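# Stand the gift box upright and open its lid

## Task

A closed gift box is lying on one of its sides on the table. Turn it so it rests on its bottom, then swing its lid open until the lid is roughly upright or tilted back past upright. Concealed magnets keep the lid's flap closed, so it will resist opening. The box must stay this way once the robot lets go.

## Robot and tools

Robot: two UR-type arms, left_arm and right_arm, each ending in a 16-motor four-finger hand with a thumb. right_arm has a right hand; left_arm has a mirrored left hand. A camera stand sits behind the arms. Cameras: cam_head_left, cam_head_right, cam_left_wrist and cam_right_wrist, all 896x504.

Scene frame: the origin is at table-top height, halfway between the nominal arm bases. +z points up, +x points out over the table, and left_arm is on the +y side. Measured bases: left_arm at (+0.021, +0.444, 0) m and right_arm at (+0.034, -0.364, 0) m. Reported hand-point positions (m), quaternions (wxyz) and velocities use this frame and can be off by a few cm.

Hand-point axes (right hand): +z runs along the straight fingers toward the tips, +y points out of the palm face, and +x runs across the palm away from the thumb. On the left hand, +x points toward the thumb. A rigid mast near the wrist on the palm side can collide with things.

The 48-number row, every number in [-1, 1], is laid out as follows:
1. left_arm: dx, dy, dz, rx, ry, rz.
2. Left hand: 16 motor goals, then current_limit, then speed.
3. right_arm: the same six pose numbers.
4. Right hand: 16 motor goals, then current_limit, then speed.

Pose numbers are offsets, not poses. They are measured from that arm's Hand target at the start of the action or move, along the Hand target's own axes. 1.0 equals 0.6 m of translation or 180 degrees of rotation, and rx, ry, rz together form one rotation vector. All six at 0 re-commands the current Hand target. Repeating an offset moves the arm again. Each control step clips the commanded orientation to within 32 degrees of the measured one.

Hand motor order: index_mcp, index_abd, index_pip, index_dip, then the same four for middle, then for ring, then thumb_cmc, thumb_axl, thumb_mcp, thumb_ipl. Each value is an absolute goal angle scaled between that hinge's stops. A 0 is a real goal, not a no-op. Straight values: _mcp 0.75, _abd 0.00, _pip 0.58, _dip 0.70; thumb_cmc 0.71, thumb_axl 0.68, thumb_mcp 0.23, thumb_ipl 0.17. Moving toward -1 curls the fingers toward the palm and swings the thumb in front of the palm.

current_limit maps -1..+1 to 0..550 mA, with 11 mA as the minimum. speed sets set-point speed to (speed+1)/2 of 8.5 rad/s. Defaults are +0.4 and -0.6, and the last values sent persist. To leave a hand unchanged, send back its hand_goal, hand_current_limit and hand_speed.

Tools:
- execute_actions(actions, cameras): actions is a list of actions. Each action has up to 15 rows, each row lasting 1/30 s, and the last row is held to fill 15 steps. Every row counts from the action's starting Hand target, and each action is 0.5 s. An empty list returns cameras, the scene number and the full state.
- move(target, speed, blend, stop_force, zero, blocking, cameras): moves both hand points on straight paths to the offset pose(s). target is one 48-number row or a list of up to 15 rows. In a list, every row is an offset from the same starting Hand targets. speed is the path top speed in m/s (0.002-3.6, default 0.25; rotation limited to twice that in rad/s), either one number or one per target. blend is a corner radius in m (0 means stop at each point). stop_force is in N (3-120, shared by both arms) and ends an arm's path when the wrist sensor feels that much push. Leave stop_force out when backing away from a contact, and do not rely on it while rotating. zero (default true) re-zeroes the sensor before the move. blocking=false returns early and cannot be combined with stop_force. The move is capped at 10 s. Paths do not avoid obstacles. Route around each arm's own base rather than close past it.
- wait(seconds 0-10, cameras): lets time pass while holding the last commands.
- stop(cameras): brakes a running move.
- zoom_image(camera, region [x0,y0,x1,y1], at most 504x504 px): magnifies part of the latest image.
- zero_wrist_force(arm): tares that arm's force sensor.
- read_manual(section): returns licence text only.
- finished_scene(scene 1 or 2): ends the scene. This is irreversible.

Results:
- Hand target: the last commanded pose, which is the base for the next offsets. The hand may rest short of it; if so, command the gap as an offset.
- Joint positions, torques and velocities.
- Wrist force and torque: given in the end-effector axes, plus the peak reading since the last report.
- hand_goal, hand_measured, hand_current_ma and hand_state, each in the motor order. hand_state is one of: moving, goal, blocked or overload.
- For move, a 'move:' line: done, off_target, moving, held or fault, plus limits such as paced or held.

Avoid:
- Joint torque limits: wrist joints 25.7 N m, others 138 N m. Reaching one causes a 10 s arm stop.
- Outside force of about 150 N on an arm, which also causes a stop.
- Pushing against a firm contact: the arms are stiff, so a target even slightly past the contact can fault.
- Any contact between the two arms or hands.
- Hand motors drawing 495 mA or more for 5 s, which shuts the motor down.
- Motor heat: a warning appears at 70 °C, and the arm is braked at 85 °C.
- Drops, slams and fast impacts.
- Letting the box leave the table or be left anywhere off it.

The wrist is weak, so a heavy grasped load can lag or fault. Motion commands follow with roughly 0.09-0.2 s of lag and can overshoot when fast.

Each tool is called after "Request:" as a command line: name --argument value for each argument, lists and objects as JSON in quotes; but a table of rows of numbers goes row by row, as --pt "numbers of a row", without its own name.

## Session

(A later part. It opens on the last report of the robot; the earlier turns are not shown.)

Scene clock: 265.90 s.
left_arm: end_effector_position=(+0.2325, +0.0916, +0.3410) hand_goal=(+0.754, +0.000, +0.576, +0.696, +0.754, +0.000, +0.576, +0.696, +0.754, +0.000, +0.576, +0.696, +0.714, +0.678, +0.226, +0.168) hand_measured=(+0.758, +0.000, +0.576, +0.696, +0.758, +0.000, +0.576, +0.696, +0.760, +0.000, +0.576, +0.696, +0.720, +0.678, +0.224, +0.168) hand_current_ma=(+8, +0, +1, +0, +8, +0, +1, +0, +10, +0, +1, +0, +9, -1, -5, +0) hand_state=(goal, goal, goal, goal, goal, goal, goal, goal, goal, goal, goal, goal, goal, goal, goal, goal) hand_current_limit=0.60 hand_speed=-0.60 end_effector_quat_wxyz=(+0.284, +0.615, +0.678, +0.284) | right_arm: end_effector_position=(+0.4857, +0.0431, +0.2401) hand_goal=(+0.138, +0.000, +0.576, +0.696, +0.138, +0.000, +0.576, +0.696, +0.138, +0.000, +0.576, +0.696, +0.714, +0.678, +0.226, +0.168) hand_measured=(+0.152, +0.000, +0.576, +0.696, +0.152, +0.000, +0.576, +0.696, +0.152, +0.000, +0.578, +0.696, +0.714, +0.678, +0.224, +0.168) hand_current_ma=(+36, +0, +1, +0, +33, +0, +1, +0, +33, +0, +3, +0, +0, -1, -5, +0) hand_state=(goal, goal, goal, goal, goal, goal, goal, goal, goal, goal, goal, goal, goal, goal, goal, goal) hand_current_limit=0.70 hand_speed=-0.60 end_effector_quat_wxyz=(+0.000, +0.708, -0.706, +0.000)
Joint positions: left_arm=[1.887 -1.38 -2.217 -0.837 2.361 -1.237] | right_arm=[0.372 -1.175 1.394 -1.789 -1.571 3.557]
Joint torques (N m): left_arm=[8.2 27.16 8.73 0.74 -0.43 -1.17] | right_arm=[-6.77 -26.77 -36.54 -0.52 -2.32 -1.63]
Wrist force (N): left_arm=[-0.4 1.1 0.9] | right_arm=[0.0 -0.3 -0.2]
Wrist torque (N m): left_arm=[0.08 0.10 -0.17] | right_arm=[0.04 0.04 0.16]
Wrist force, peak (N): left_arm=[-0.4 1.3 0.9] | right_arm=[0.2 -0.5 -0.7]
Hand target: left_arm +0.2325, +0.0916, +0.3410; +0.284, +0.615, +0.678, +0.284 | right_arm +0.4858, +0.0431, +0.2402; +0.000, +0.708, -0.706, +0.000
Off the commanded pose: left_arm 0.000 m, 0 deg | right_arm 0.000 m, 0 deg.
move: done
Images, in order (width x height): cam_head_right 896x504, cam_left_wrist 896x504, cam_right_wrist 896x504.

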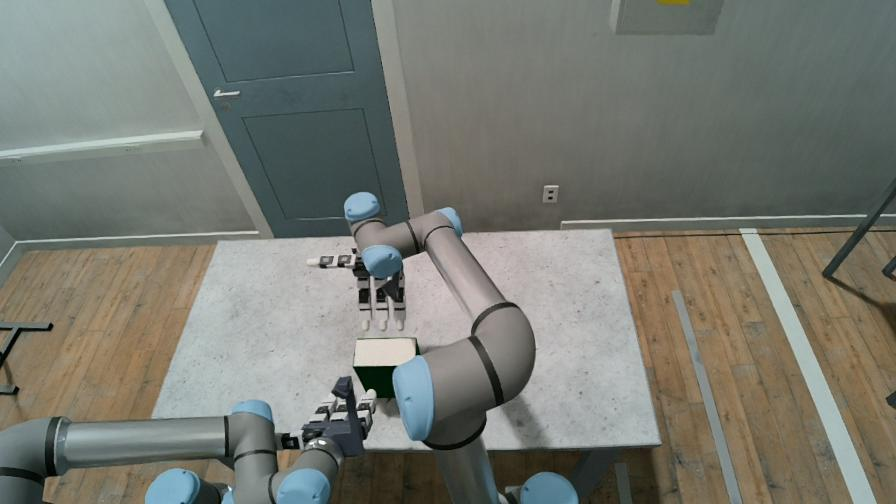

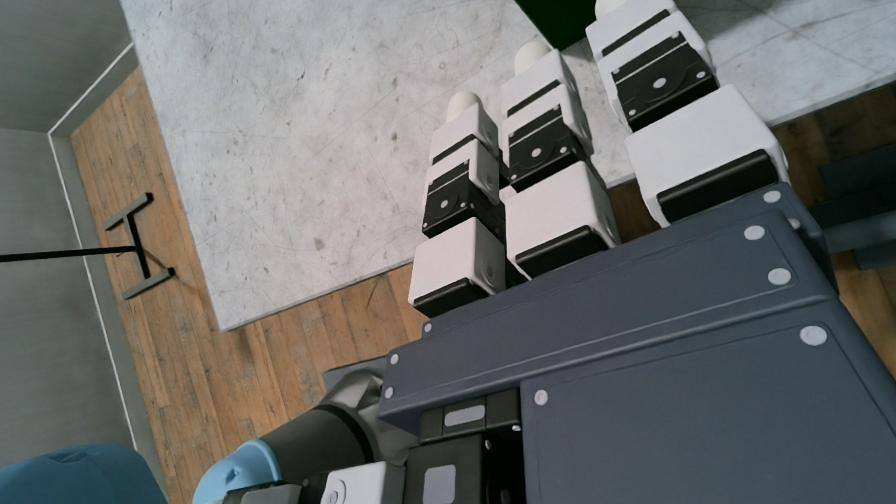

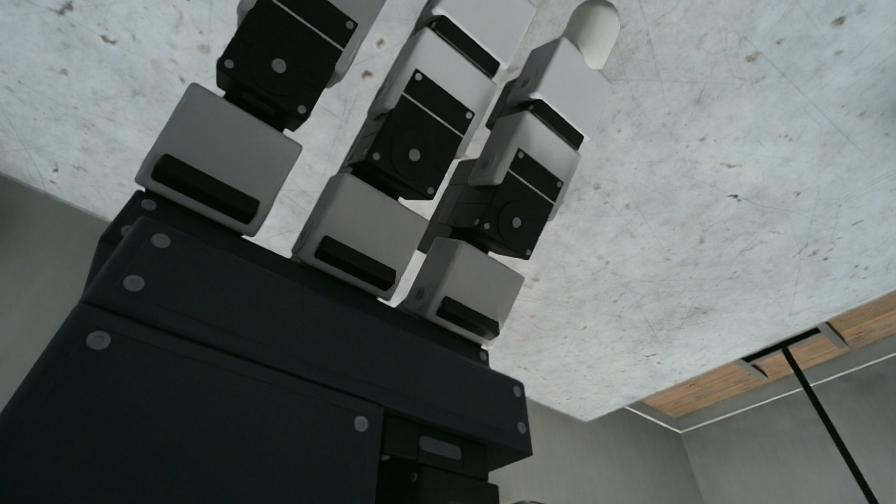

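Request:
move --target '[-0.078,0.003,0.056,0,0,0,0.754,0,0.576,0.696,0.754,0,0.576,0.696,0.754,0,0.576,0.696,0.714,0.678,0.226,0.168,0.6,-0.6,0,0.056,0,0,0,0,0.137,0,0.576,0.696,0.137,0,0.576,0.696,0.137,0,0.576,0.696,0.714,0.678,0.226,0.168,0.7,-0.6]' --speed 0.04 --cameras '["cam_head_left","cam_left_wrist","cam_right_wrist"]'

Scene clock: 282.23 s.
left_arm: end_effector_position=(+0.2622, +0.0465, +0.3213) hand_goal=(+0.754, +0.000, +0.576, +0.696, +0.754, +0.000, +0.576, +0.696, +0.754, +0.000, +0.576, +0.696, +0.714, +0.678, +0.226, +0.168) hand_measured=(+0.758, +0.000, +0.576, +0.696, +0.758, +0.000, +0.576, +0.696, +0.760, +0.000, +0.576, +0.696, +0.720, +0.678, +0.224, +0.168) hand_current_ma=(+8, +0, +1, +0, +8, +0, +1, +0, +10, +0, +1, +0, +9, -1, -5, +0) hand_state=(goal, goal, goal, goal, goal, goal, goal, goal, goal, goal, goal, goal, goal, goal, goal, goal) hand_current_limit=0.60 hand_speed=-0.60 end_effector_quat_wxyz=(+0.284, +0.615, +0.678, +0.284) | right_arm: end_effector_position=(+0.4522, +0.0430, +0.2402) hand_goal=(+0.138, +0.000, +0.576, +0.696, +0.138, +0.000, +0.576, +0.696, +0.138, +0.000, +0.576, +0.696, +0.714, +0.678, +0.226, +0.168) hand_measured=(+0.152, +0.000, +0.576, +0.696, +0.152, +0.000, +0.576, +0.696, +0.152, +0.000, +0.578, +0.696, +0.714, +0.678, +0.224, +0.168) hand_current_ma=(+36, +0, +1, +0, +33, +0, +1, +0, +33, +0, +3, +0, +0, -1, -5, +0) hand_state=(goal, goal, goal, goal, goal, goal, goal, goal, goal, goal, goal, goal, goal, goal, goal, goal) hand_current_limit=0.70 hand_speed=-0.60 end_effector_quat_wxyz=(+0.000, +0.708, -0.706, +0.000)
Joint positions: left_arm=[1.921 -1.535 -2.15 -0.717 2.351 -1.191] | right_arm=[0.394 -1.239 1.483 -1.814 -1.571 3.579]
Joint torques (N m): left_arm=[7.53 6.79 29.49 5.15 -0.61 1.78] | right_arm=[7.46 -45.97 -14.32 -4.01 -2.31 2.15]
Wrist force (N): left_arm=[-0.6 1.1 0.9] | right_arm=[0.0 0.2 -0.4]
Wrist torque (N m): left_arm=[0.06 0.11 -0.35] | right_arm=[0.15 0.05 -0.03]
Wrist force, peak (N): left_arm=[-0.5 1.4 1.1] | right_arm=[0.0 0.4 -0.7]
Hand target: left_arm +0.2622, +0.0464, +0.3213; +0.284, +0.615, +0.678, +0.284 | right_arm +0.4522, +0.0430, +0.2402; +0.000, +0.708, -0.706, +0.000
Off the commanded pose: left_arm 0.000 m, 0 deg | right_arm 0.000 m, 0 deg.
move: done
Images, in order (width x height): cam_head_left 896x504, cam_left_wrist 896x504, cam_right_wrist 896x504.

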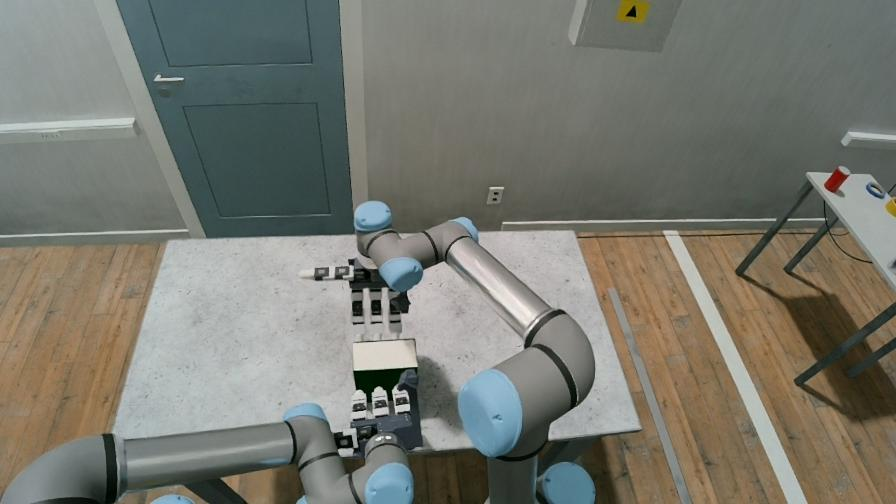

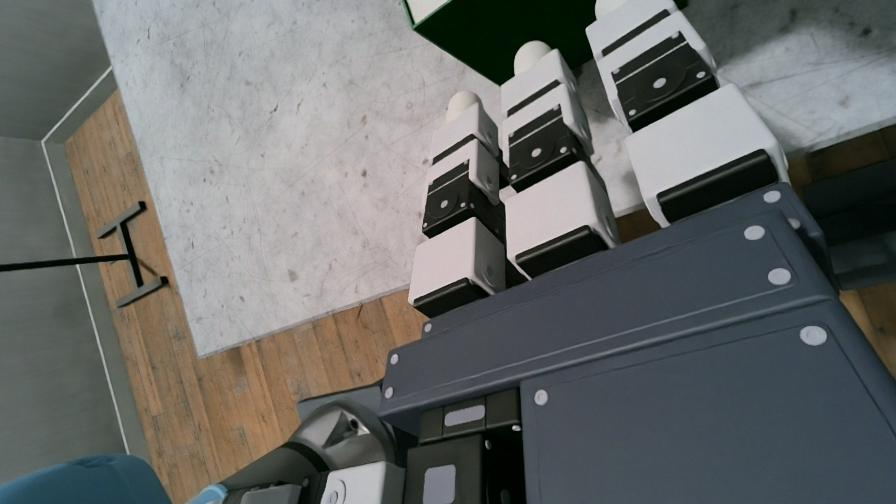

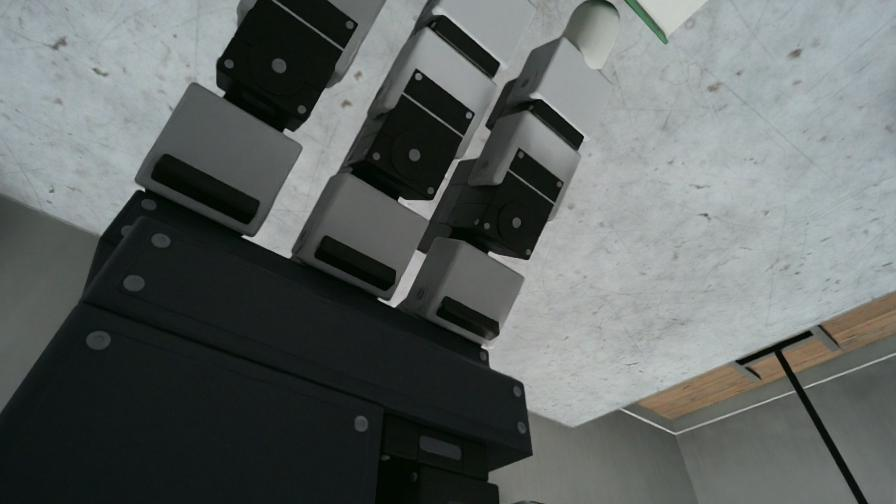

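Request:
move --pt "-0.008 0.067 0.0735 0 0 0 0.754 0 0.576 0.696 0.754 0 0.576 0.696 0.754 0 0.576 0.696 0.714 0.678 0.226 0.168 0.6 -0.6 0 -0.072 0.017 0 0 0 0.137 0 0.576 0.696 0.137 0 0.576 0.696 0.137 0 0.576 0.696 0.714 0.678 0.226 0.168 0.7 -0.6" --speed 0.02 --cameras '["cam_head_left","cam_left_wrist","cam_head_right"]'

Request:
zoom_image --camera "cam_head_left" --region '[300, 260, 480, 420]'

Scene clock: 298.67 s.
left_arm: end_effector_position=(+0.2719, +0.0464, +0.3213) hand_goal=(+0.754, +0.000, +0.576, +0.696, +0.754, +0.000, +0.576, +0.696, +0.754, +0.000, +0.576, +0.696, +0.714, +0.678, +0.226, +0.168) hand_measured=(+0.758, +0.000, +0.576, +0.696, +0.758, +0.000, +0.576, +0.696, +0.760, +0.000, +0.576, +0.696, +0.720, +0.678, +0.224, +0.168) hand_current_ma=(+8, +0, +1, +0, +8, +0, +1, +0, +10, +0, +1, +0, +9, -1, -5, +0) hand_state=(goal, goal, goal, goal, goal, goal, goal, goal, goal, goal, goal, goal, goal, goal, goal, goal) hand_current_limit=0.60 hand_speed=-0.60 end_effector_quat_wxyz=(+0.284, +0.615, +0.678, +0.284) | right_arm: end_effector_position=(+0.4598, +0.0430, +0.2384) hand_goal=(+0.138, +0.000, +0.576, +0.696, +0.138, +0.000, +0.576, +0.696, +0.138, +0.000, +0.576, +0.696, +0.714, +0.678, +0.226, +0.168) hand_measured=(+0.152, +0.000, +0.576, +0.696, +0.152, +0.000, +0.576, +0.696, +0.152, +0.000, +0.578, +0.696, +0.714, +0.678, +0.224, +0.168) hand_current_ma=(+36, +0, +1, +0, +33, +0, +1, +0, +33, +0, +3, +0, +0, -1, -5, +0) hand_state=(goal, goal, goal, goal, goal, goal, goal, goal, goal, goal, goal, goal, goal, goal, goal, goal) hand_current_limit=0.70 hand_speed=-0.60 end_effector_quat_wxyz=(+0.000, +0.708, -0.706, +0.000)
Joint positions: left_arm=[1.943 -1.54 -2.151 -0.69 2.344 -1.162] | right_arm=[0.388 -1.224 1.466 -1.813 -1.571 3.574]
Joint torques (N m): left_arm=[6.81 7.34 8.86 5.09 -0.4 1.78] | right_arm=[-7.08 -24.25 -35.62 -0.51 1.26 -1.81]
Wrist force (N): left_arm=[-0.5 0.9 0.7] | right_arm=[0.1 0.2 -0.4]
Wrist torque (N m): left_arm=[0.05 0.09 -0.33] | right_arm=[0.13 0.05 0.16]
Wrist force, peak (N): left_arm=[-0.7 1.3 1.1] | right_arm=[-0.2 0.2 -0.8]
Hand target: left_arm +0.2720, +0.0464, +0.3213; +0.284, +0.615, +0.678, +0.284 (not the last commanded pose) | right_arm +0.4600, +0.0430, +0.2384; +0.000, +0.708, -0.706, +0.000 (not the last commanded pose)
Off the commanded pose: left_arm 0.050 m, 0 deg | right_arm 0.036 m, 0 deg.
move: held (left_arm; a check stopped the path), off_target (right_arm; braked when a check withheld steps of left_arm); limits=held
pose unreachable (left arm): on one or more control steps of this call, first in action 0 (counted from 0), this arm could not follow its commanded pose, so it was not sent that pose on those steps. It may still have moved: this result reports where it is.
cause: moving toward the commanded pose would bring two parts of the arm too close to each other (joints 4 (wrist 1) to 6 (wrist 3) lie between them).
Images, in order (width x height): cam_head_left 896x504, cam_head_right 896x504, cam_left_wrist 896x504.

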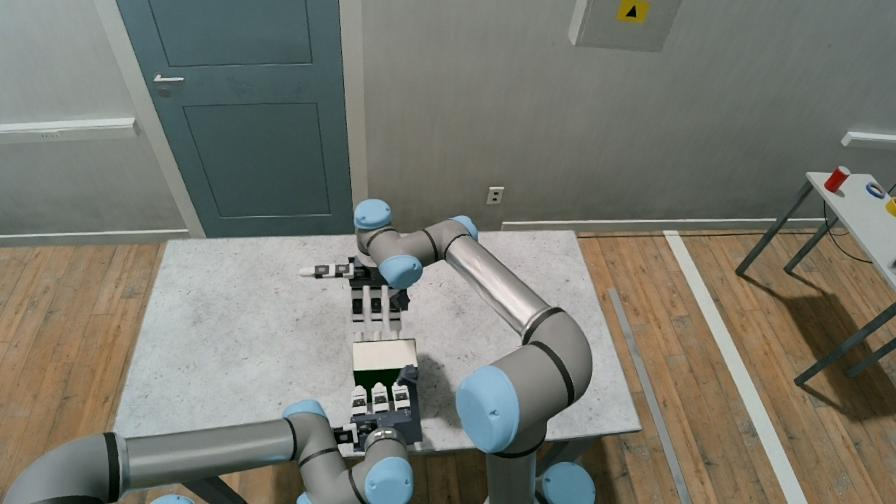

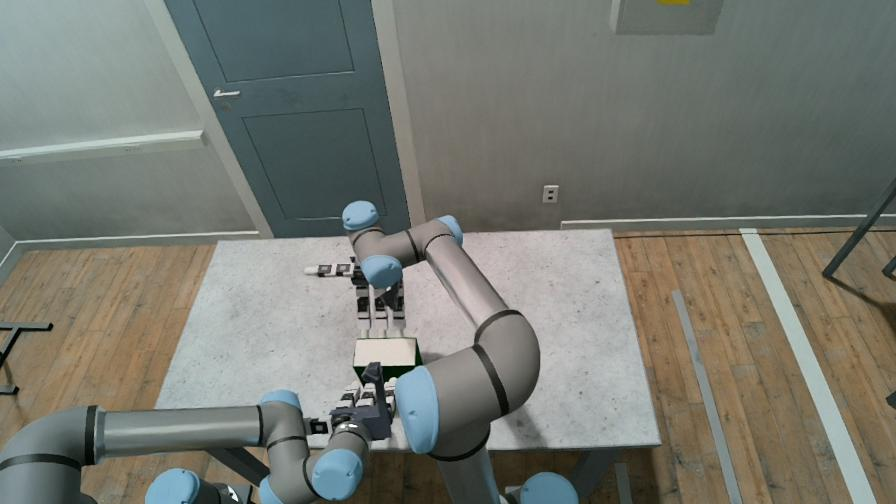

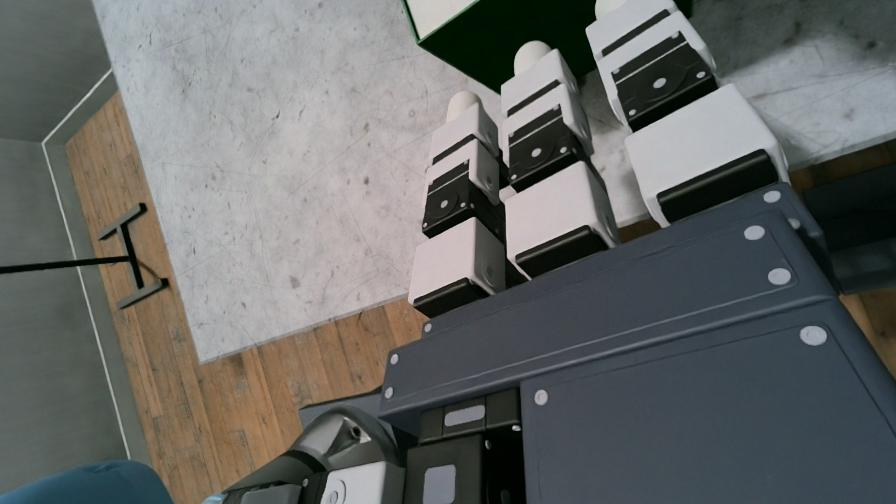

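Scaled by 2.800 from the camera's 896x504 image, which has a finer 1280x720 frame.

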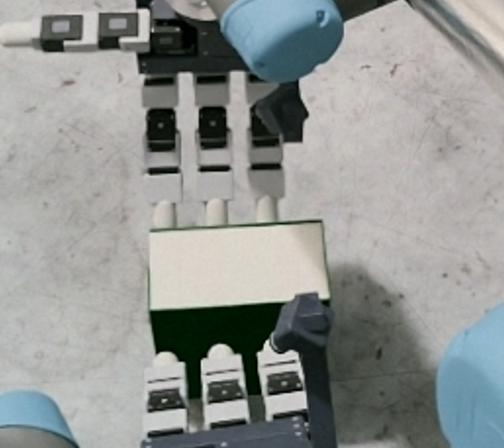

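Request:
move --pt "0.009 -0.105 -0.016 0.124 -0.006 0.028 0.205 0 0.576 0.696 0.205 0 0.576 0.696 0.205 0 0.576 0.696 0.714 0.678 0.226 0.168 0.7 -0.6 0 0 0 0 0 0 0.137 0 0.576 0.696 0.137 0 0.576 0.696 0.137 0 0.576 0.696 0.714 0.678 0.226 0.168 0.7 -0.6" --pt "0.013 -0.109 0.078 0.124 -0.006 0.028 0.205 0 0.576 0.696 0.205 0 0.576 0.696 0.205 0 0.576 0.696 0.714 0.678 0.226 0.168 0.7 -0.6 0 0 0 0 0 0 0.137 0 0.576 0.696 0.137 0 0.576 0.696 0.137 0 0.576 0.696 0.714 0.678 0.226 0.168 0.7 -0.6" --speed 0.08 --cameras '["cam_head_left","cam_left_wrist"]'

Request:
zoom_image --camera "cam_head_left" --region '[300, 260, 480, 420]'

Scene clock: 358.97 s.
left_arm: end_effector_position=(+0.2617, +0.0506, +0.2413) hand_goal=(+0.206, +0.000, +0.576, +0.696, +0.206, +0.000, +0.576, +0.696, +0.206, +0.000, +0.576, +0.696, +0.714, +0.678, +0.226, +0.168) hand_measured=(+0.224, +0.000, +0.576, +0.696, +0.224, +0.000, +0.576, +0.696, +0.228, +0.000, +0.576, +0.696, +0.720, +0.678, +0.224, +0.168) hand_current_ma=(+47, +0, +1, +0, +47, +0, +1, +0, +58, +0, +1, +0, +9, -1, -5, +0) hand_state=(goal, goal, goal, goal, goal, goal, goal, goal, blocked, goal, goal, goal, goal, goal, goal, goal) hand_current_limit=0.70 hand_speed=-0.60 end_effector_quat_wxyz=(+0.153, +0.690, +0.690, +0.154) | right_arm: end_effector_position=(+0.4600, +0.0430, +0.2384) hand_goal=(+0.138, +0.000, +0.576, +0.696, +0.138, +0.000, +0.576, +0.696, +0.138, +0.000, +0.576, +0.696, +0.714, +0.678, +0.226, +0.168) hand_measured=(+0.152, +0.000, +0.576, +0.696, +0.152, +0.000, +0.576, +0.696, +0.152, +0.000, +0.578, +0.696, +0.714, +0.678, +0.224, +0.168) hand_current_ma=(+36, +0, +1, +0, +33, +0, +1, +0, +33, +0, +3, +0, +0, -1, -5, +0) hand_state=(goal, goal, goal, goal, goal, goal, goal, goal, goal, goal, goal, goal, goal, goal, goal, goal) hand_current_limit=0.70 hand_speed=-0.60 end_effector_quat_wxyz=(+0.000, +0.708, -0.706, +0.000)
Joint positions: left_arm=[2.051 -1.481 -2.177 -0.843 1.958 -1.051] | right_arm=[0.388 -1.224 1.466 -1.813 -1.571 3.574]
Joint torques (N m): left_arm=[7.2 5.19 8.02 5.27 -1.04 1.87] | right_arm=[-5.97 -23.81 -35.72 -0.65 1.38 -1.53]
Wrist force (N): left_arm=[-0.4 1.3 0.2] | right_arm=[0.2 -0.2 -0.5]
Wrist torque (N m): left_arm=[0.23 0.08 -0.28] | right_arm=[0.09 0.03 0.17]
Wrist force, peak (N): left_arm=[-0.6 1.6 0.7] | right_arm=[0.1 0.3 -0.8]
Hand target: left_arm +0.2618, +0.0506, +0.2412; +0.153, +0.690, +0.690, +0.154 | right_arm +0.4600, +0.0430, +0.2384; +0.000, +0.708, -0.706, +0.000
Off the commanded pose: left_arm 0.000 m, 0 deg | right_arm 0.000 m, 0 deg.
move: done
Images, in order (width x height): cam_head_left 896x504, cam_left_wrist 896x504.

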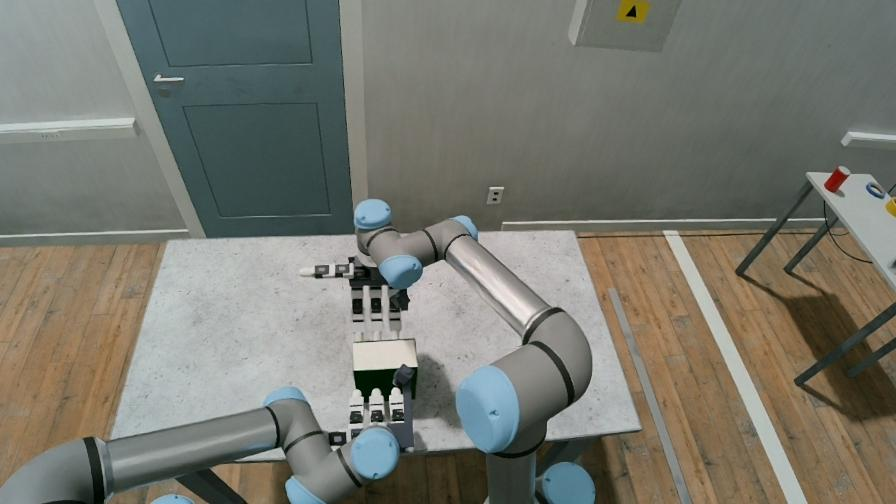

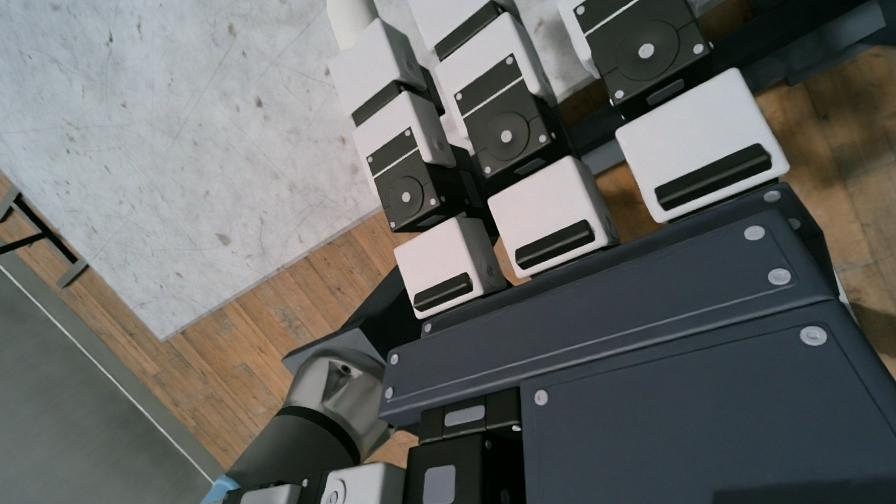

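Scaled by 2.800 from the camera's 896x504 image, which has a finer 1280x720 frame.

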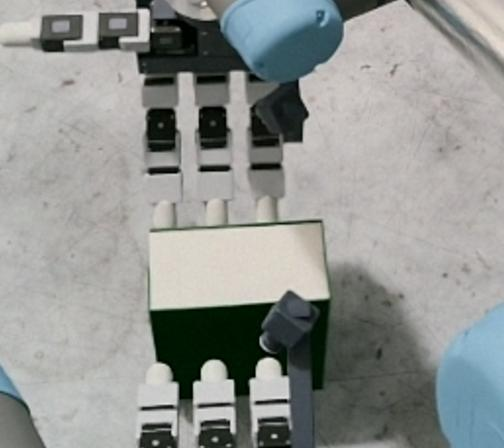

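Request:
move --target '[0,0.121,0.0564,0,0,0,0.205,0,0.576,0.696,0.205,0,0.576,0.696,0.205,0,0.576,0.696,0.714,0.678,0.226,0.168,0.7,-0.6,0,-0.058,0.014,0,0,0,0.137,0,0.576,0.696,0.137,0,0.576,0.696,0.137,0,0.576,0.696,0.714,0.678,0.226,0.168,0.7,-0.6]' --speed 0.02 --cameras '["cam_head_left","cam_left_wrist"]'

Request:
zoom_image --camera "cam_head_left" --region '[300, 260, 480, 420]'

Scene clock: 372.83 s.
left_arm: end_effector_position=(+0.3417, +0.0506, +0.2414) hand_goal=(+0.206, +0.000, +0.576, +0.696, +0.206, +0.000, +0.576, +0.696, +0.206, +0.000, +0.576, +0.696, +0.714, +0.678, +0.226, +0.168) hand_measured=(+0.224, +0.002, +0.576, +0.696, +0.216, +0.000, +0.576, +0.696, +0.228, +0.000, +0.576, +0.696, +0.720, +0.678, +0.224, +0.168) hand_current_ma=(+46, +2, +1, +0, +19, +0, +1, +0, +58, +0, +1, +0, +9, -1, -5, +0) hand_state=(goal, goal, goal, goal, goal, goal, goal, goal, blocked, goal, goal, goal, goal, goal, goal, goal) hand_current_limit=0.70 hand_speed=-0.60 end_effector_quat_wxyz=(+0.153, +0.690, +0.690, +0.154) | right_arm: end_effector_position=(+0.4947, +0.0431, +0.2300) hand_goal=(+0.138, +0.000, +0.576, +0.696, +0.138, +0.000, +0.576, +0.696, +0.138, +0.000, +0.576, +0.696, +0.714, +0.678, +0.226, +0.168) hand_measured=(+0.152, +0.000, +0.576, +0.696, +0.152, +0.000, +0.576, +0.696, +0.152, +0.000, +0.578, +0.696, +0.714, +0.678, +0.224, +0.168) hand_current_ma=(+36, +0, +1, +0, +33, +0, +1, +0, +33, +0, +3, +0, +0, -1, -5, +0) hand_state=(goal, goal, goal, goal, goal, goal, goal, goal, goal, goal, goal, goal, goal, goal, goal, goal) hand_current_limit=0.70 hand_speed=-0.60 end_effector_quat_wxyz=(+0.000, +0.708, -0.706, +0.000)
Joint positions: left_arm=[2.216 -1.543 -2.137 -0.759 1.918 -0.879] | right_arm=[0.366 -1.153 1.388 -1.806 -1.571 3.552]
Joint torques (N m): left_arm=[7.99 8.62 28.26 5.31 -0.9 2.03] | right_arm=[-6.77 -26.85 -36.08 -0.54 1.43 -1.74]
Wrist force (N): left_arm=[-0.4 1.3 0.3] | right_arm=[0.0 -0.3 -0.2]
Wrist torque (N m): left_arm=[0.19 0.07 -0.33] | right_arm=[0.05 0.02 0.17]
Wrist force, peak (N): left_arm=[-0.5 1.3 0.3] | right_arm=[-0.2 0.6 -0.7]
Hand target: left_arm +0.3419, +0.0506, +0.2414; +0.153, +0.690, +0.690, +0.154 | right_arm +0.4948, +0.0431, +0.2300; +0.000, +0.708, -0.706, +0.000
Off the commanded pose: left_arm 0.000 m, 0 deg | right_arm 0.000 m, 0 deg.
move: done
Images, in order (width x height): cam_head_left 896x504, cam_left_wrist 896x504.

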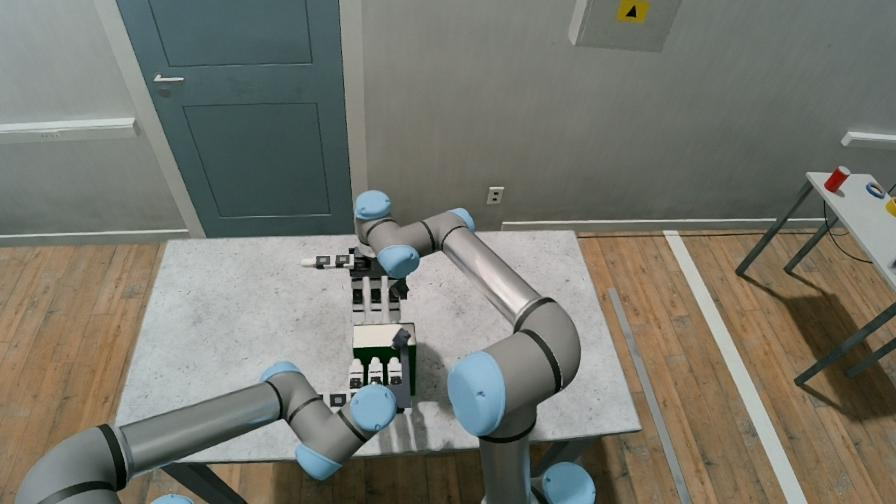

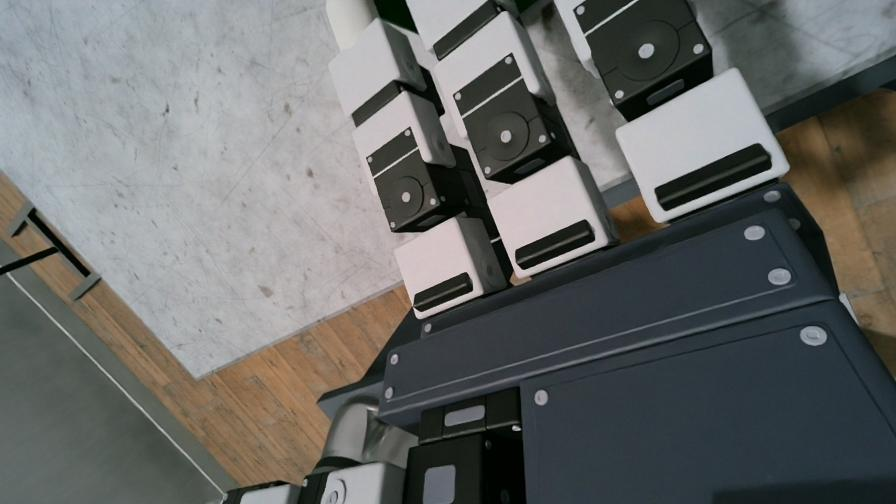

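Scaled by 2.800 from the camera's 896x504 image, which has a finer 1280x720 frame.

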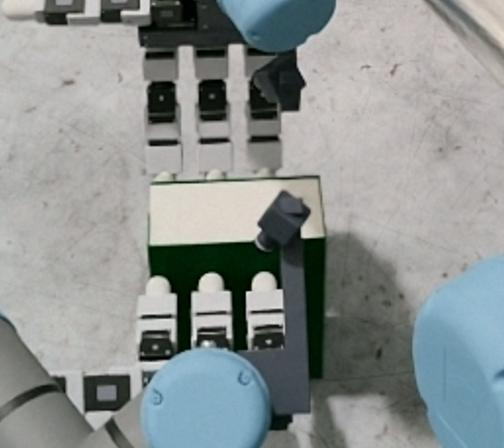

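Request:
move --target '[0,0.057,0.0265,0,0,0,0.205,0,0.576,0.696,0.205,0,0.576,0.696,0.205,0,0.576,0.696,0.714,0.678,0.226,0.168,0.7,-0.6,0,-0.053,0.025,0,0,0,0.137,0,0.576,0.696,0.137,0,0.576,0.696,0.137,0,0.576,0.696,0.714,0.678,0.226,0.168,0.7,-0.6]' --speed 0.02 --cameras '["cam_head_left","cam_right_wrist"]'

Request:
zoom_image --camera "cam_head_left" --region '[300, 260, 480, 420]'

Scene clock: 383.40 s.
left_arm: end_effector_position=(+0.3794, +0.0507, +0.2416) hand_goal=(+0.206, +0.000, +0.576, +0.696, +0.206, +0.000, +0.576, +0.696, +0.206, +0.000, +0.576, +0.696, +0.714, +0.678, +0.226, +0.168) hand_measured=(+0.222, +0.002, +0.576, +0.696, +0.212, +0.000, +0.576, +0.696, +0.224, +0.000, +0.576, +0.696, +0.720, +0.678, +0.224, +0.168) hand_current_ma=(+35, +2, +1, +0, +10, +0, +0, +0, +44, +0, +1, +0, +9, -1, -5, +0) hand_state=(goal, goal, goal, goal, goal, goal, goal, goal, goal, goal, goal, goal, goal, goal, goal, goal) hand_current_limit=0.70 hand_speed=-0.60 end_effector_quat_wxyz=(+0.153, +0.690, +0.690, +0.154) | right_arm: end_effector_position=(+0.5264, +0.0432, +0.2150) hand_goal=(+0.138, +0.000, +0.576, +0.696, +0.138, +0.000, +0.576, +0.696, +0.138, +0.000, +0.576, +0.696, +0.714, +0.678, +0.226, +0.168) hand_measured=(+0.156, +0.000, +0.582, +0.698, +0.154, +0.000, +0.582, +0.698, +0.152, +0.000, +0.582, +0.696, +0.714, +0.678, +0.224, +0.168) hand_current_ma=(+45, +0, +11, +1, +40, +0, +12, +1, +38, +0, +10, +1, +0, -1, -5, +0) hand_state=(goal, goal, goal, goal, goal, goal, goal, goal, goal, goal, goal, goal, goal, goal, goal, goal) hand_current_limit=0.70 hand_speed=-0.60 end_effector_quat_wxyz=(+0.000, +0.708, -0.706, +0.000)
Joint positions: left_arm=[2.284 -1.582 -2.104 -0.729 1.899 -0.81] | right_arm=[0.348 -1.081 1.321 -1.81 -1.571 3.533]
Joint torques (N m): left_arm=[8.09 8.42 29.07 5.41 -0.86 1.87] | right_arm=[-6.05 -30.88 -34.85 -2.89 1.21 -1.72]
Wrist force (N): left_arm=[-0.7 -0.4 -1.8] | right_arm=[0.0 -3.0 -0.5]
Wrist torque (N m): left_arm=[0.22 0.06 -0.30] | right_arm=[0.23 0.07 0.12]
Wrist force, peak (N): left_arm=[-0.7 -0.6 -2.2] | right_arm=[0.0 -3.2 -0.9]
Hand target: left_arm +0.3796, +0.0507, +0.2416; +0.153, +0.690, +0.690, +0.154 | right_arm +0.5266, +0.0432, +0.2150; +0.000, +0.708, -0.706, +0.000
Off the commanded pose: left_arm 0.000 m, 0 deg | right_arm 0.000 m, 0 deg.
move: done
Images, in order (width x height): cam_head_left 896x504, cam_right_wrist 896x504.

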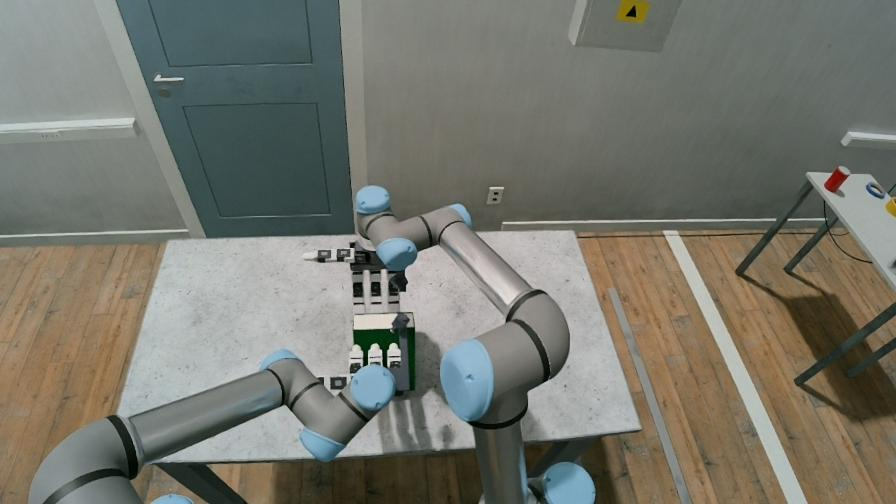

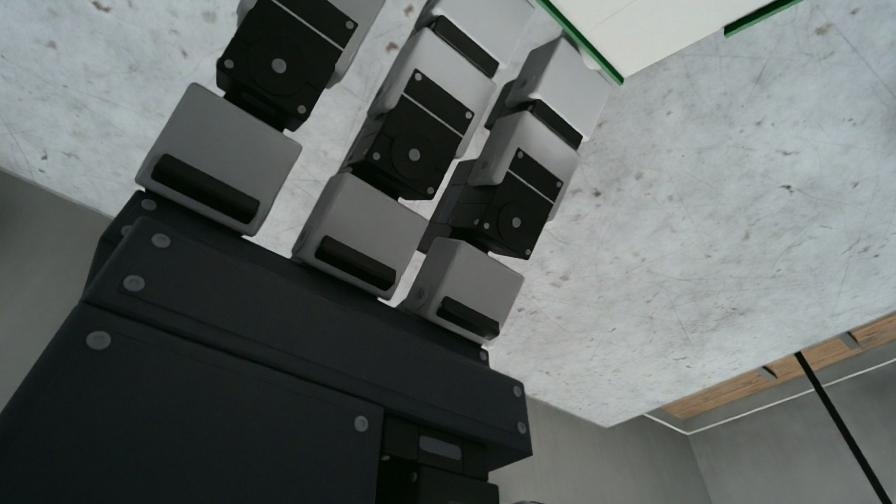

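Scaled by 2.800 from the camera's 896x504 image, which has a finer 1280x720 frame.

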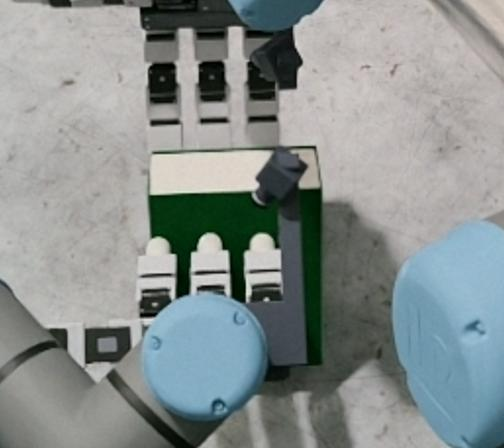

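Request:
move --pt "0 0 0 0 0 0 0.205 0 0.576 0.696 0.205 0 0.576 0.696 0.205 0 0.576 0.696 0.714 0.678 0.226 0.168 0.7 -0.6 0 -0.057 0.056 0 0 0 0.137 0 0.576 0.696 0.137 0 0.576 0.696 0.137 0 0.576 0.696 0.714 0.678 0.226 0.168 0.7 -0.6" --pt "0 0 0 0 0 0 0.205 0 0.576 0.696 0.205 0 0.576 0.696 0.205 0 0.576 0.696 0.714 0.678 0.226 0.168 0.7 -0.6 0 -0.096 0.1325 0 0 0 0.137 0 0.576 0.696 0.137 0 0.576 0.696 0.137 0 0.576 0.696 0.714 0.678 0.226 0.168 0.7 -0.6" --speed 0.03 --blend 0.01 --cameras '["cam_head_left","cam_right_wrist"]'

Request:
zoom_image --camera "cam_head_left" --region '[300, 260, 480, 420]'

Scene clock: 408.67 s.
left_arm: end_effector_position=(+0.3796, +0.0507, +0.2416) hand_goal=(+0.206, +0.000, +0.576, +0.696, +0.206, +0.000, +0.576, +0.696, +0.206, +0.000, +0.576, +0.696, +0.714, +0.678, +0.226, +0.168) hand_measured=(+0.220, +0.002, +0.576, +0.696, +0.212, +0.000, +0.576, +0.696, +0.224, +0.000, +0.576, +0.696, +0.720, +0.678, +0.224, +0.168) hand_current_ma=(+34, +2, +1, +0, +10, +0, +0, +0, +42, +0, +1, +0, +9, -1, -5, +0) hand_state=(goal, goal, goal, goal, goal, goal, goal, goal, goal, goal, goal, goal, goal, goal, goal, goal) hand_current_limit=0.70 hand_speed=-0.60 end_effector_quat_wxyz=(+0.153, +0.690, +0.690, +0.154) | right_arm: end_effector_position=(+0.5841, +0.0434, +0.1356) hand_goal=(+0.138, +0.000, +0.576, +0.696, +0.138, +0.000, +0.576, +0.696, +0.138, +0.000, +0.576, +0.696, +0.714, +0.678, +0.226, +0.168) hand_measured=(+0.154, +0.000, +0.582, +0.698, +0.154, +0.000, +0.582, +0.698, +0.152, +0.000, +0.582, +0.696, +0.714, +0.678, +0.224, +0.168) hand_current_ma=(+44, +0, +11, +2, +40, +0, +12, +2, +38, +0, +10, +1, +0, -1, -5, +0) hand_state=(goal, goal, goal, goal, goal, goal, goal, goal, goal, goal, goal, goal, goal, goal, goal, goal) hand_current_limit=0.70 hand_speed=-0.60 end_effector_quat_wxyz=(+0.000, +0.708, -0.706, +0.000)
Joint positions: left_arm=[2.285 -1.582 -2.104 -0.729 1.899 -0.809] | right_arm=[0.317 -0.909 1.253 -1.915 -1.571 3.503]
Joint torques (N m): left_arm=[-4.31 24.1 27.27 5.33 -0.88 1.73] | right_arm=[-6.37 -35.69 -35.53 -4.03 -0.41 -1.73]
Wrist force (N): left_arm=[-0.6 1.1 0.3] | right_arm=[0.2 -0.7 0.5]
Wrist torque (N m): left_arm=[0.19 0.09 -0.33] | right_arm=[0.05 0.00 0.15]
Wrist force, peak (N): left_arm=[-0.5 -0.7 -2.2] | right_arm=[-0.1 -3.2 -0.2]
Hand target: left_arm +0.3796, +0.0507, +0.2416; +0.153, +0.690, +0.690, +0.154 | right_arm +0.5842, +0.0434, +0.1355; +0.000, +0.708, -0.706, +0.000
Off the commanded pose: left_arm 0.000 m, 0 deg | right_arm 0.000 m, 0 deg.
move: done
Images, in order (width x height): cam_head_left 896x504, cam_right_wrist 896x504.

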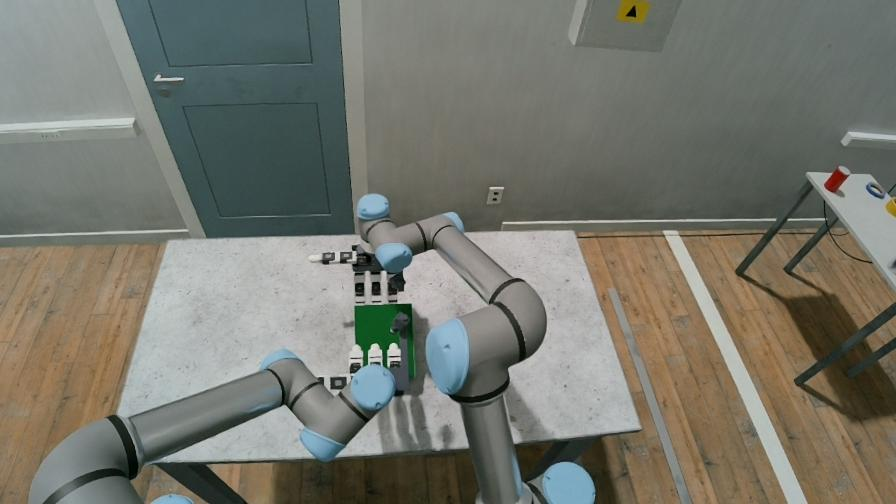

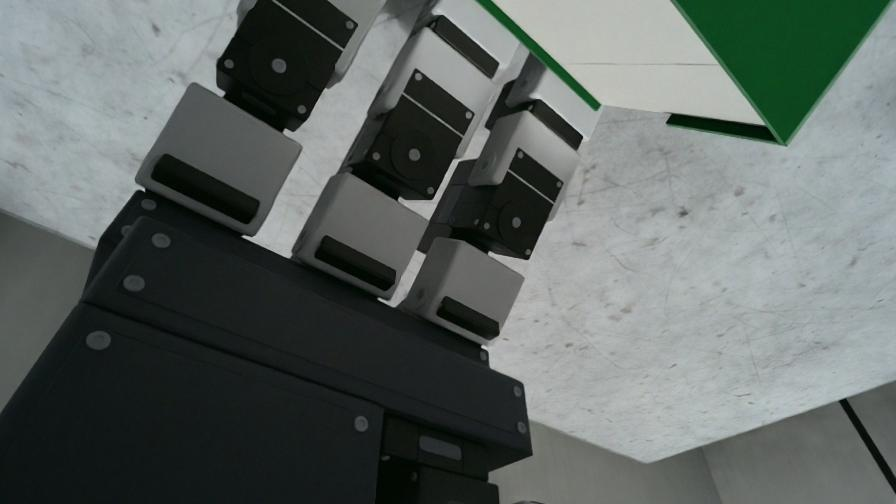

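Scaled by 2.800 from the camera's 896x504 image, which has a finer 1280x720 frame.

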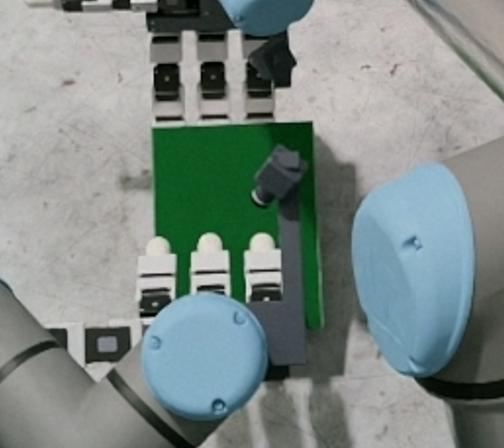

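Request:
move --pt "0 0 0 0 0 0 0.205 0 0.576 0.696 0.205 0 0.576 0.696 0.205 0 0.576 0.696 0.714 0.678 0.226 0.168 0.7 -0.6 0 -0.043 0.067 0 0 0 0.137 0 0.576 0.696 0.137 0 0.576 0.696 0.137 0 0.576 0.696 0.714 0.678 0.226 0.168 0.7 -0.6" --pt "0 0 0 0 0 0 0.205 0 0.576 0.696 0.205 0 0.576 0.696 0.205 0 0.576 0.696 0.714 0.678 0.226 0.168 0.7 -0.6 0 -0.16 0.069 0 0 0 0.137 0 0.576 0.696 0.137 0 0.576 0.696 0.137 0 0.576 0.696 0.714 0.678 0.226 0.168 0.7 -0.6" --speed 0.02 --cameras '["cam_head_left","cam_right_wrist"]'

Request:
zoom_image --camera "cam_head_left" --region '[300, 260, 480, 420]'

Scene clock: 428.97 s.
left_arm: end_effector_position=(+0.3796, +0.0507, +0.2416) hand_goal=(+0.206, +0.000, +0.576, +0.696, +0.206, +0.000, +0.576, +0.696, +0.206, +0.000, +0.576, +0.696, +0.714, +0.678, +0.226, +0.168) hand_measured=(+0.220, +0.002, +0.576, +0.696, +0.212, +0.000, +0.576, +0.696, +0.224, +0.000, +0.576, +0.696, +0.720, +0.678, +0.224, +0.168) hand_current_ma=(+34, +2, +1, +0, +10, +0, +0, +0, +42, +0, +1, +0, +9, -1, -5, +0) hand_state=(goal, goal, goal, goal, goal, goal, goal, goal, goal, goal, goal, goal, goal, goal, goal, goal) hand_current_limit=0.70 hand_speed=-0.60 end_effector_quat_wxyz=(+0.153, +0.690, +0.690, +0.154) | right_arm: end_effector_position=(+0.6801, +0.0436, +0.0941) hand_goal=(+0.138, +0.000, +0.576, +0.696, +0.138, +0.000, +0.576, +0.696, +0.138, +0.000, +0.576, +0.696, +0.714, +0.678, +0.226, +0.168) hand_measured=(+0.154, +0.000, +0.582, +0.698, +0.152, +0.000, +0.582, +0.698, +0.152, +0.000, +0.582, +0.696, +0.714, +0.678, +0.224, +0.168) hand_current_ma=(+40, +0, +10, +2, +36, +0, +11, +2, +36, +0, +10, +1, +0, -1, -5, +0) hand_state=(goal, goal, goal, goal, goal, goal, goal, goal, goal, goal, goal, goal, goal, goal, goal, goal) hand_current_limit=0.70 hand_speed=-0.60 end_effector_quat_wxyz=(+0.000, +0.708, -0.706, +0.000)
Joint positions: left_arm=[2.285 -1.582 -2.104 -0.729 1.899 -0.809] | right_arm=[0.276 -0.659 0.915 -1.826 -1.571 3.462]
Joint torques (N m): left_arm=[-5.73 34.08 28.15 5.28 -0.94 1.71] | right_arm=[-6.86 -44.56 -35.97 -0.62 1.2 -1.73]
Wrist force (N): left_arm=[-0.8 1.0 0.4] | right_arm=[0.1 -0.4 -0.1]
Wrist torque (N m): left_arm=[0.17 0.11 -0.34] | right_arm=[0.07 0.05 0.18]
Wrist force, peak (N): left_arm=[-0.9 1.3 0.5] | right_arm=[0.1 -0.7 0.6]
Hand target: left_arm +0.3796, +0.0507, +0.2416; +0.153, +0.690, +0.690, +0.154 | right_arm +0.6802, +0.0436, +0.0941; +0.000, +0.708, -0.706, +0.000
Off the commanded pose: left_arm 0.000 m, 0 deg | right_arm 0.000 m, 0 deg.
move: done
Images, in order (width x height): cam_head_left 896x504, cam_right_wrist 896x504.

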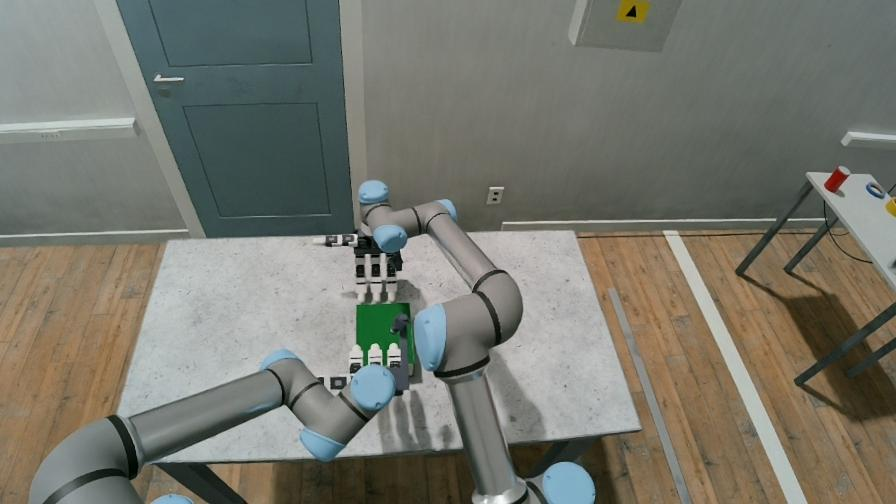

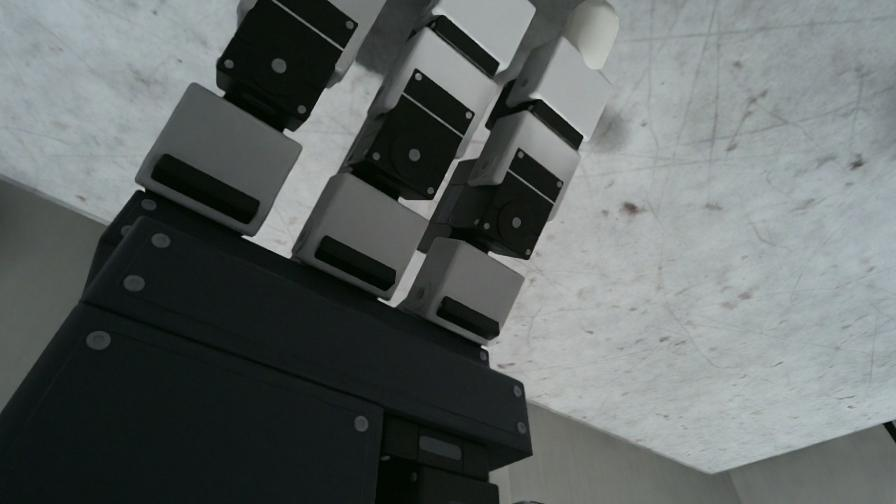

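Scaled by 2.800 from the camera's 896x504 image, which has a finer 1280x720 frame.

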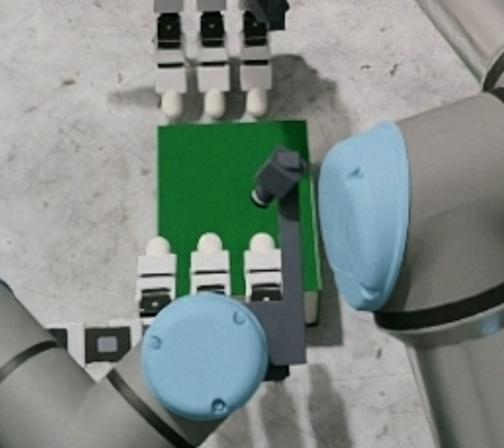

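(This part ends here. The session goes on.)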